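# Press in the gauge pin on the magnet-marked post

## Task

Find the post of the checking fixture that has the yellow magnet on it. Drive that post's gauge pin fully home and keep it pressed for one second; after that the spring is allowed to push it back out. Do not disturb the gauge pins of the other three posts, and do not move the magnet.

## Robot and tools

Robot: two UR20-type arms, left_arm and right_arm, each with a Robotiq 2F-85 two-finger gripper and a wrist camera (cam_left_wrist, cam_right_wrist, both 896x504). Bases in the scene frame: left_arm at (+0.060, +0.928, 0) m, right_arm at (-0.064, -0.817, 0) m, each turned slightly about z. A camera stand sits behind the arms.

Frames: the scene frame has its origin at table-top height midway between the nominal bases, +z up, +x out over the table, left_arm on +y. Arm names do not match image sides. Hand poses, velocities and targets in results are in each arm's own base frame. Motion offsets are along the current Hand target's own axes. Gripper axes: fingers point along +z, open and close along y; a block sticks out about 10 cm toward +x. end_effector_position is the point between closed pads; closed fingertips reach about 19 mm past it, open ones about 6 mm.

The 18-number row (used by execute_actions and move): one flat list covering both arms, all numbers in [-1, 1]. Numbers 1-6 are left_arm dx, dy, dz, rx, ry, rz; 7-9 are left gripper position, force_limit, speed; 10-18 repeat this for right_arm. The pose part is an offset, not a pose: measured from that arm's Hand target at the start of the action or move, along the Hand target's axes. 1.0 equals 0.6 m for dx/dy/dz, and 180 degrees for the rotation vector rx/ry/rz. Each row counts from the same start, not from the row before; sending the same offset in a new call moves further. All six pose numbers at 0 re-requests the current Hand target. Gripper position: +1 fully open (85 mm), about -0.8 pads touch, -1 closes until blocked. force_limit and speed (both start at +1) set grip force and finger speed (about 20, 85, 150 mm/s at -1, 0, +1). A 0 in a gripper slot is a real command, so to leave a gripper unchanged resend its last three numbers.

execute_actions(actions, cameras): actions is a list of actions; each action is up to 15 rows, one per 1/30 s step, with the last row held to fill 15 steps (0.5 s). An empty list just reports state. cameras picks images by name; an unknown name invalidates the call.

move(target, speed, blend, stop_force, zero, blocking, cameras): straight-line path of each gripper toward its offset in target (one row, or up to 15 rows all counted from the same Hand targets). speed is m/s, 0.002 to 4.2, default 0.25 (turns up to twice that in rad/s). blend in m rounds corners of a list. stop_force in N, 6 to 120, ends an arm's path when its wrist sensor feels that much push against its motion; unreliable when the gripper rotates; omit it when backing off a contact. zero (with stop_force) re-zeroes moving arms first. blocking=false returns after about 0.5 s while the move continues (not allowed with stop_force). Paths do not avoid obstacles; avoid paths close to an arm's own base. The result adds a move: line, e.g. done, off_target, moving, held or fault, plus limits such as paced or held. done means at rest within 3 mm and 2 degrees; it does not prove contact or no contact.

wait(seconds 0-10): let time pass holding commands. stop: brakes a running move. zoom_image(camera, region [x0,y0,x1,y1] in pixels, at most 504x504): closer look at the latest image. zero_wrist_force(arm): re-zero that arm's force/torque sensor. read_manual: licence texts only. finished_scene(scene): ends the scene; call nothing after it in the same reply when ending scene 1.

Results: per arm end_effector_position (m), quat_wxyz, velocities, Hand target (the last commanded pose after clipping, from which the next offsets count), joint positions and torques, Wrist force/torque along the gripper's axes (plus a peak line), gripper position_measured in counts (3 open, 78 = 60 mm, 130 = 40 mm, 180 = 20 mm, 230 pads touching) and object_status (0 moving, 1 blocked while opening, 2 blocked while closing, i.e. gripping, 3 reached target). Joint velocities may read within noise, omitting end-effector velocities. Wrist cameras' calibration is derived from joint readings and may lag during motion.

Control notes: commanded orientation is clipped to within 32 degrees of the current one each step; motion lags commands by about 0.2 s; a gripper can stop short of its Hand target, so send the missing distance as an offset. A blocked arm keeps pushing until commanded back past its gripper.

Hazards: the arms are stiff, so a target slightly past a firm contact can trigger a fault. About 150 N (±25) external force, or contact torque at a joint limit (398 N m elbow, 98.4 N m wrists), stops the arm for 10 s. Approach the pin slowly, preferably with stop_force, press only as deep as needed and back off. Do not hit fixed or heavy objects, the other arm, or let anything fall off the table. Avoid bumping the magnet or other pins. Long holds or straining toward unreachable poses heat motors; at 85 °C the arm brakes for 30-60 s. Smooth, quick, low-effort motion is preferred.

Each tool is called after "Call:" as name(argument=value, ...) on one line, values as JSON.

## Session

Call:
execute_actions(actions=[])

Scene clock: 0.00 s.
left_arm: end_effector_position=(+0.3071, -0.4220, +0.1602) position_measured=3 object_status=3 end_effector_quat_wxyz=(+0.066, +0.956, -0.074, +0.275) | right_arm: end_effector_position=(+0.4900, -0.3027, +0.2369) position_measured=3 object_status=3 end_effector_quat_wxyz=(+0.548, -0.467, -0.511, -0.471)
Joint positions: left_arm=[-1.763 -1.739 2.857 -2.766 -1.003 1.555] | right_arm=[2.511 -2.074 -2.06 -2.212 2.389 -0.015]
Joint velocities: within noise
Joint torques (N m): no reading
Motor temperatures (°C): left_arm=[24 35 26 38 34 33] | right_arm=[28 35 35 36 33 38]
Wrist force (N): no reading
Wrist torque (N m): no reading
Wrist force, peak (N): no reading
Hand target: left_arm +0.3071, -0.4220, +0.1602; +0.066, +0.956, -0.074, +0.275 | right_arm +0.4900, -0.3027, +0.2369; +0.548, -0.467, -0.511, -0.471
Tool commands: left_gripper/position=+1.0 left_gripper/force_limit=+1.0 left_gripper/speed=+1.0 right_gripper/position=+1.0 right_gripper/force_limit=+1.0 right_gripper/speed=+1.0
camera_calibration:
cam_left_wrist: T_world_to_cam=[[-0.285835, -0.958093, 0.0188626, -0.30276], [-0.929607, 0.27245, -0.248197, 0.463413], [0.232657, -0.0884782, -0.968526, 0.172428], [0, 0, 0, 1]] pos_world=[0.304136, -0.401073, 0.28773]
cam_right_wrist: T_world_to_cam=[[0.978979, 0.0562001, -0.196068, -0.399553], [-0.174505, -0.266853, -0.947807, 0.238768], [-0.105588, 0.962097, -0.251436, 0.530477], [0, 0, 0, 1]] pos_world=[0.488832, -0.424199, 0.281347]

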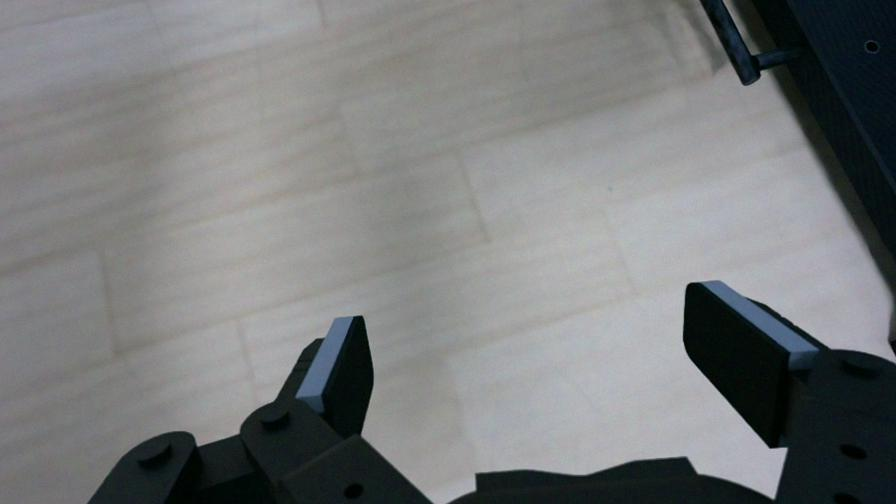

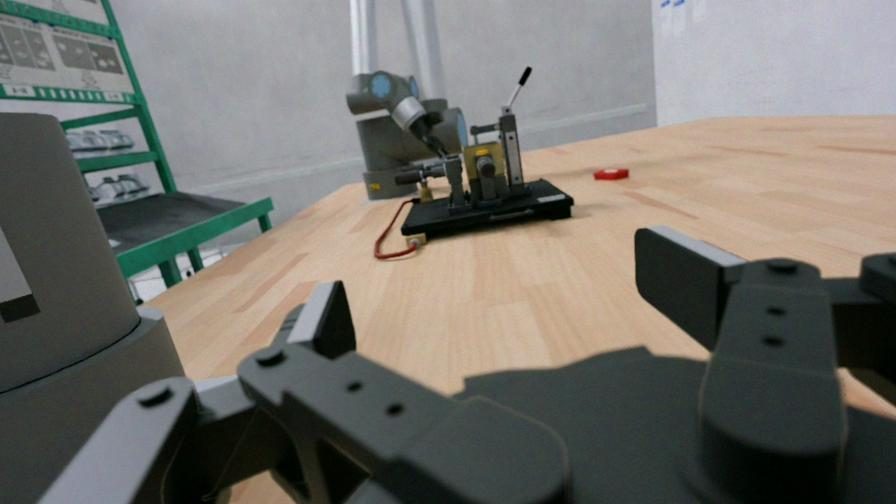

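Call:
zoom_image(camera="cam_right_wrist", region=[380, 90, 600, 270])

Call:
zoom_image(camera="cam_left_wrist", region=[660, 0, 896, 180])

Scaled by 2.291 from the camera's 896x504 image, which has a finer 1280x720 frame.

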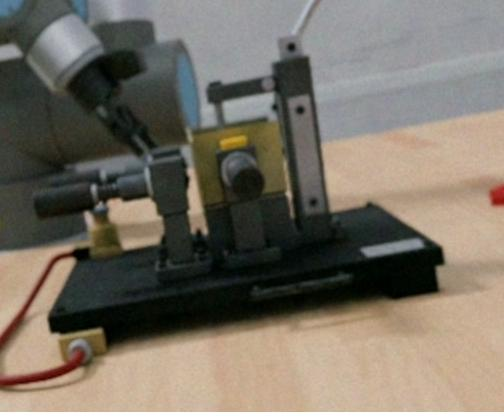

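Scaled by 2.136 from the camera's 896x504 image, which has a finer 1280x720 frame.

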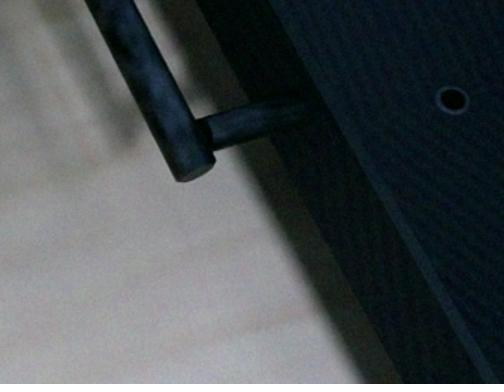

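Call:
move(target=[0,0,0,0,0,0,1,1,1, -0.0993,0.1617,0.985,-0.0559,-0.0958,-0.0034,-1,-1,0], speed=0.7, cameras=["cam_right_wrist"])

Call:
zoom_image(camera="cam_right_wrist", region=[360, 60, 600, 270])

Scene clock: 5.60 s.
left_arm: end_effector_position=(+0.3071, -0.4220, +0.1602) position_measured=3 object_status=3 end_effector_quat_wxyz=(+0.066, +0.956, -0.074, +0.275) | right_arm: end_effector_position=(+0.5130, +0.2976, +0.1997) position_measured=232 object_status=3 end_effector_quat_wxyz=(-0.420, +0.575, +0.546, +0.441)
Joint positions: left_arm=[-1.763 -1.739 2.857 -2.766 -1.003 1.555] | right_arm=[3.503 -1.825 -2.423 -2.625 3.626 -0.534]
Joint velocities: within noise
Joint torques (N m): left_arm=[1.48 -12.37 -53.48 -9.92 3.26 -0.69] | right_arm=[23.81 71.21 54.48 -8.38 1.95 -8.21]
Motor temperatures (°C): left_arm=[24 35 26 38 34 33] | right_arm=[28 35 35 36 33 38]
Wrist force (N): left_arm=[-0.1 0.0 -0.4] | right_arm=[-0.9 -0.3 1.0]
Wrist torque (N m): left_arm=[0.01 0.02 0.00] | right_arm=[0.13 0.26 -0.13]
Wrist force, peak (N): left_arm=[0.2 -0.4 -0.4] | right_arm=[-1.6 1.4 6.7]
Hand target: left_arm +0.3071, -0.4220, +0.1602; +0.066, +0.956, -0.074, +0.275 | right_arm +0.5130, +0.2976, +0.1997; -0.420, +0.575, +0.546, +0.441
Off the commanded pose: left_arm 0.000 m, 0 deg | right_arm 0.000 m, 0 deg.
move: done
camera_calibration:
cam_right_wrist: T_world_to_cam=[[0.977069, -0.160212, -0.140241, -0.408964], [-0.203463, -0.508405, -0.836736, 0.432293], [0.0627559, 0.846083, -0.529344, -0.0502419], [0, 0, 0, 1]] pos_world=[0.490695, 0.196768, 0.277767]
Images, in order (width x height): cam_right_wrist 896x504.

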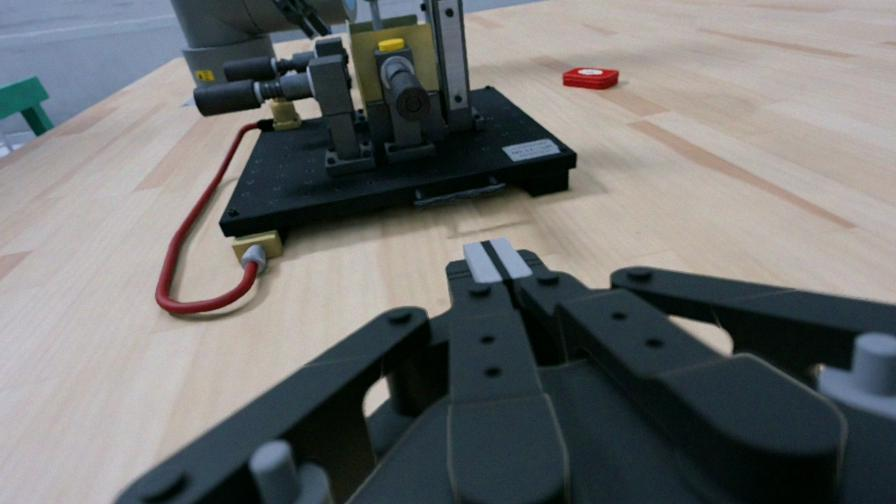

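Scaled by 2.100 from the camera's 896x504 image, which has a finer 1280x720 frame.

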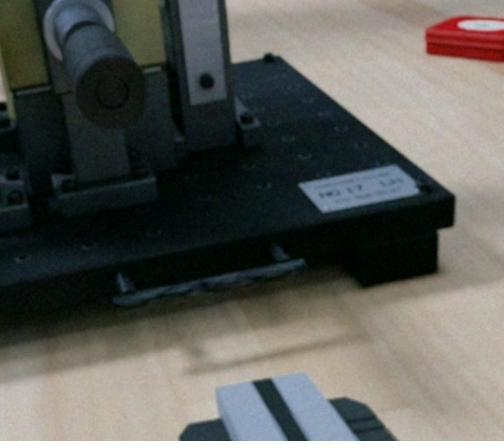

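Call:
move(target=[0,0,0,0,0,0,1,1,1, 0.0677,0.001,0.459,0.0161,0,-0.0043,-1,-1,0], speed=0.4, cameras=["cam_right_wrist"])

Scene clock: 7.57 s.
left_arm: end_effector_position=(+0.3071, -0.4220, +0.1602) position_measured=3 object_status=3 end_effector_quat_wxyz=(+0.066, +0.956, -0.074, +0.275) | right_arm: end_effector_position=(+0.5276, +0.5735, +0.1677) position_measured=232 object_status=3 end_effector_quat_wxyz=(-0.431, +0.561, +0.561, +0.430)
Joint positions: left_arm=[-1.763 -1.739 2.857 -2.766 -1.003 1.555] | right_arm=[3.933 -1.894 -2.348 -2.401 3.964 -0.251]
Joint velocities: within noise
Joint torques (N m): left_arm=[-0.26 -13.02 -53.45 -10.2 3.55 -0.41] | right_arm=[19.91 82.42 63.08 4.75 4.14 5.01]
Motor temperatures (°C): left_arm=[24 35 26 38 34 33] | right_arm=[28 35 35 36 33 38]
Wrist force (N): left_arm=[0.1 0.0 -0.2] | right_arm=[-0.5 -0.1 1.1]
Wrist torque (N m): left_arm=[0.01 -0.02 0.00] | right_arm=[0.36 0.24 -0.15]
Wrist force, peak (N): left_arm=[0.4 0.1 -0.3] | right_arm=[0.2 -0.1 6.0]
Hand target: left_arm +0.3071, -0.4220, +0.1602; +0.066, +0.956, -0.074, +0.275 | right_arm +0.5277, +0.5737, +0.1677; -0.431, +0.561, +0.561, +0.430
Off the commanded pose: left_arm 0.000 m, 0 deg | right_arm 0.000 m, 0 deg.
move: done
camera_calibration:
cam_right_wrist: T_world_to_cam=[[0.984115, -0.108785, -0.140298, -0.416683], [-0.176589, -0.518501, -0.836644, 0.540399], [0.01827, 0.848129, -0.529475, -0.279325], [0, 0, 0, 1]] pos_world=[0.510596, 0.471772, 0.245767]
Images, in order (width x height): cam_right_wrist 896x504.

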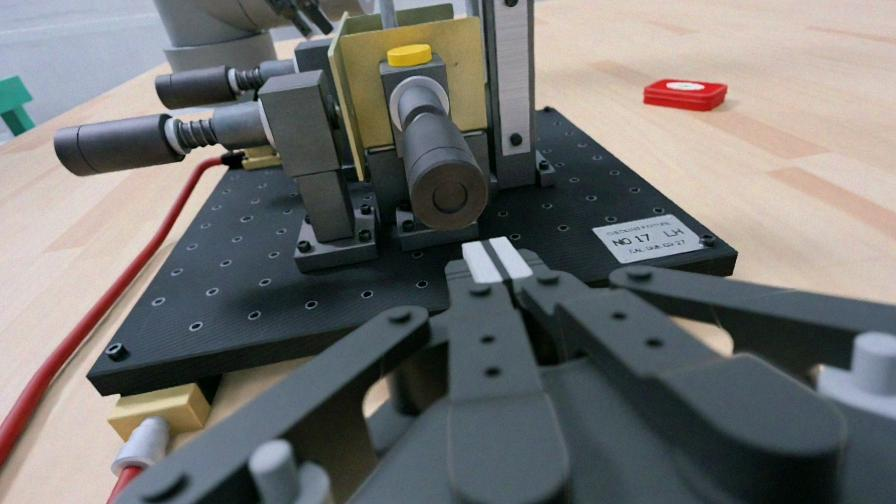

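Call:
move(target=[[0,0,0,0,0,0,1,1,1, 0.0130,-0.0097,0.0483,0,0,0,-1,-1,0],[0,0,0,0,0,0,1,1,1, 0.0250,-0.0097,0.0934,0,0,0,-1,-1,0],[0,0,0,0,0,0,1,1,1, 0.0475,-0.0097,0.1771,0,0,0,-1,-1,0]], speed=[0.12,0.03,0.008], stop_force=25, cameras=["cam_right_wrist"])

Call:
wait(seconds=1.0, cameras=["cam_right_wrist"])

Call:
zoom_image(camera="cam_right_wrist", region=[360, 40, 560, 270])

Scene clock: 12.63 s.
left_arm: end_effector_position=(+0.3071, -0.4220, +0.1602) position_measured=3 object_status=3 end_effector_quat_wxyz=(+0.066, +0.956, -0.074, +0.275) | right_arm: end_effector_position=(+0.5217, +0.6494, +0.1677) position_measured=232 object_status=3 end_effector_quat_wxyz=(-0.431, +0.561, +0.561, +0.430)
Joint positions: left_arm=[-1.763 -1.739 2.857 -2.766 -1.003 1.555] | right_arm=[4.03 -1.914 -2.308 -2.394 4.056 -0.207]
Joint velocities: within noise
Joint torques (N m): left_arm=[-0.41 -12.37 -53.84 -9.68 3.29 -1.28] | right_arm=[-9.62 131.5 51.63 9.39 -4.09 -7.15]
Motor temperatures (°C): left_arm=[24 35 26 38 34 33] | right_arm=[28 35 35 36 33 38]
Wrist force (N): left_arm=[-0.1 -0.1 0.3] | right_arm=[-2.3 -4.2 -21.9]
Wrist torque (N m): left_arm=[-0.01 0.03 0.00] | right_arm=[0.34 0.41 -0.12]
Wrist force, peak (N): left_arm=[0.5 0.1 -0.3] | right_arm=[-1.7 -3.4 -50.9]
Hand target: left_arm +0.3071, -0.4220, +0.1602; +0.066, +0.956, -0.074, +0.275 | right_arm +0.5217, +0.6493, +0.1677; -0.431, +0.561, +0.561, +0.430 (not the last commanded pose)
Off the commanded pose: left_arm 0.000 m, 0 deg | right_arm 0.034 m, 0 deg.
move: contact (right_arm); path passed 2 of 3 targets
camera_calibration:
cam_right_wrist: T_world_to_cam=[[0.984115, -0.108785, -0.140297, -0.402631], [-0.176589, -0.518501, -0.836644, 0.57866], [0.01827, 0.848129, -0.529475, -0.343505], [0, 0, 0, 1]] pos_world=[0.504696, 0.547572, 0.245767]
Images, in order (width x height): cam_right_wrist 896x504.

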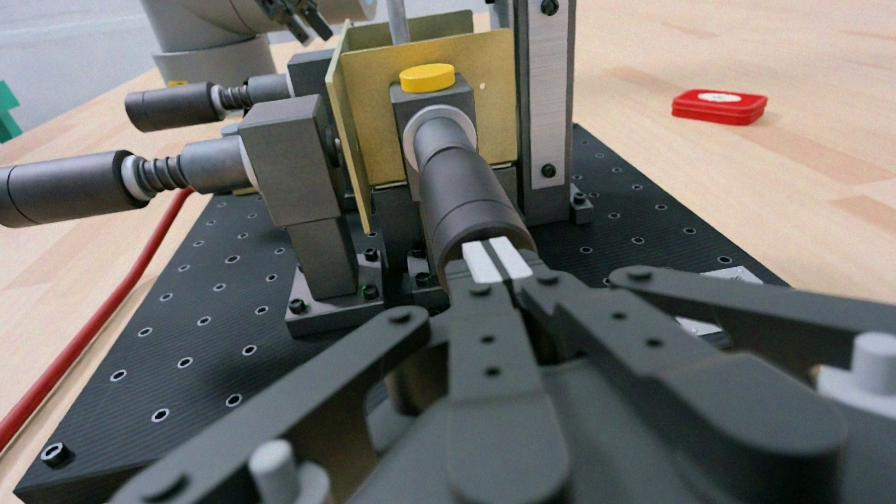

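Scene clock: 13.63 s.
left_arm: end_effector_position=(+0.3071, -0.4220, +0.1602) position_measured=3 object_status=3 end_effector_quat_wxyz=(+0.066, +0.956, -0.074, +0.275) | right_arm: end_effector_position=(+0.5217, +0.6493, +0.1677) position_measured=232 object_status=3 end_effector_quat_wxyz=(-0.431, +0.561, +0.561, +0.430)
Joint positions: left_arm=[-1.763 -1.739 2.857 -2.766 -1.003 1.555] | right_arm=[4.03 -1.914 -2.308 -2.394 4.056 -0.207]
Joint velocities: within noise
Joint torques (N m): left_arm=[-0.57 -11.54 -54.11 -9.54 3.51 -1.37] | right_arm=[-10.4 129.66 54.6 7.56 -3.4 -7.77]
Motor temperatures (°C): left_arm=[24 35 26 38 34 33] | right_arm=[28 35 35 36 33 38]
Wrist force (N): left_arm=[0.2 0.1 -0.2] | right_arm=[-3.9 -3.9 -20.3]
Wrist torque (N m): left_arm=[0.02 -0.04 0.01] | right_arm=[0.34 0.45 -0.12]
Wrist force, peak (N): left_arm=[-0.5 -0.1 -0.2] | right_arm=[-1.9 -4.2 -22.0]
Hand target: left_arm +0.3071, -0.4220, +0.1602; +0.066, +0.956, -0.074, +0.275 | right_arm +0.5217, +0.6493, +0.1677; -0.431, +0.561, +0.561, +0.430 (not the last commanded pose)
Tool commands: left_gripper/position=+1.0 left_gripper/force_limit=+1.0 left_gripper/speed=+1.0 right_gripper/position=-1.0 right_gripper/force_limit=-1.0 right_gripper/speed=+0.0
Off the commanded pose: left_arm 0.000 m, 0 deg | right_arm 0.034 m, 0 deg.
wait: 1.00 s; at rest by 0.17 s
camera_calibration:
cam_right_wrist: T_world_to_cam=[[0.984117, -0.108779, -0.140287, -0.402638], [-0.176577, -0.518502, -0.836646, 0.578655], [0.0182698, 0.848129, -0.529475, -0.343505], [0, 0, 0, 1]] pos_world=[0.504696, 0.547572, 0.245767]
Images, in order (width x height): cam_right_wrist 896x504.

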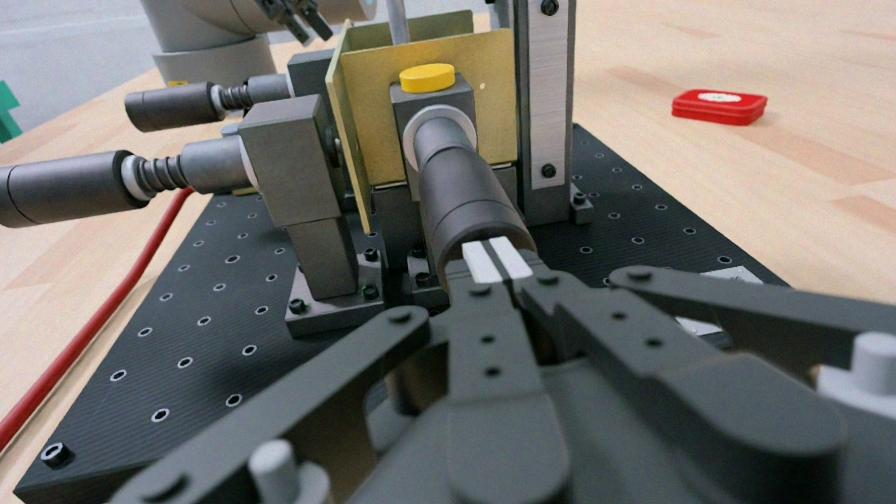

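Scaled by 2.191 from the camera's 896x504 image, which has a finer 1280x720 frame.

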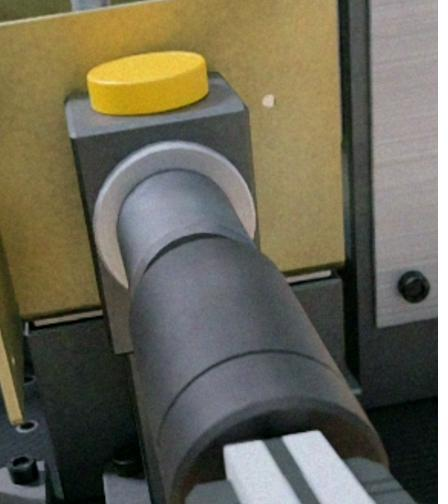

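Call:
wait(seconds=0.2, cameras=[])

Call:
finished_scene(scene=3)

Scene clock: 14.00 s.
left_arm: end_effector_position=(+0.3071, -0.4220, +0.1602) position_measured=3 object_status=3 end_effector_quat_wxyz=(+0.066, +0.956, -0.074, +0.275) | right_arm: end_effector_position=(+0.5217, +0.6493, +0.1677) position_measured=232 object_status=3 end_effector_quat_wxyz=(-0.431, +0.561, +0.561, +0.430)
Joint positions: left_arm=[-1.763 -1.739 2.857 -2.766 -1.003 1.555] | right_arm=[4.03 -1.914 -2.308 -2.394 4.056 -0.207]
Joint velocities: within noise
Joint torques (N m): left_arm=[1.07 -11.88 -54.09 -9.35 3.34 -1.78] | right_arm=[-12.44 132.47 53.63 7.18 -3.06 -7.21]
Motor temperatures (°C): left_arm=[24 35 26 38 34 33] | right_arm=[28 35 35 36 33 38]
Wrist force (N): left_arm=[0.1 -0.2 0.0] | right_arm=[-3.0 -4.0 -20.5]
Wrist torque (N m): left_arm=[-0.03 -0.02 0.00] | right_arm=[0.32 0.39 -0.12]
Wrist force, peak (N): left_arm=[0.4 -0.1 0.0] | right_arm=[-3.3 -4.0 -20.7]
Hand target: left_arm +0.3071, -0.4220, +0.1602; +0.066, +0.956, -0.074, +0.275 | right_arm +0.5217, +0.6493, +0.1677; -0.431, +0.561, +0.561, +0.430 (not the last commanded pose)
Tool commands: left_gripper/position=+1.0 left_gripper/force_limit=+1.0 left_gripper/speed=+1.0 right_gripper/position=-1.0 right_gripper/force_limit=-1.0 right_gripper/speed=+0.0
Off the commanded pose: left_arm 0.000 m, 0 deg | right_arm 0.034 m, 0 deg.
wait: 0.20 s; at rest from the start
No camera images: "cameras" was empty.

The scene is finished: the task was done.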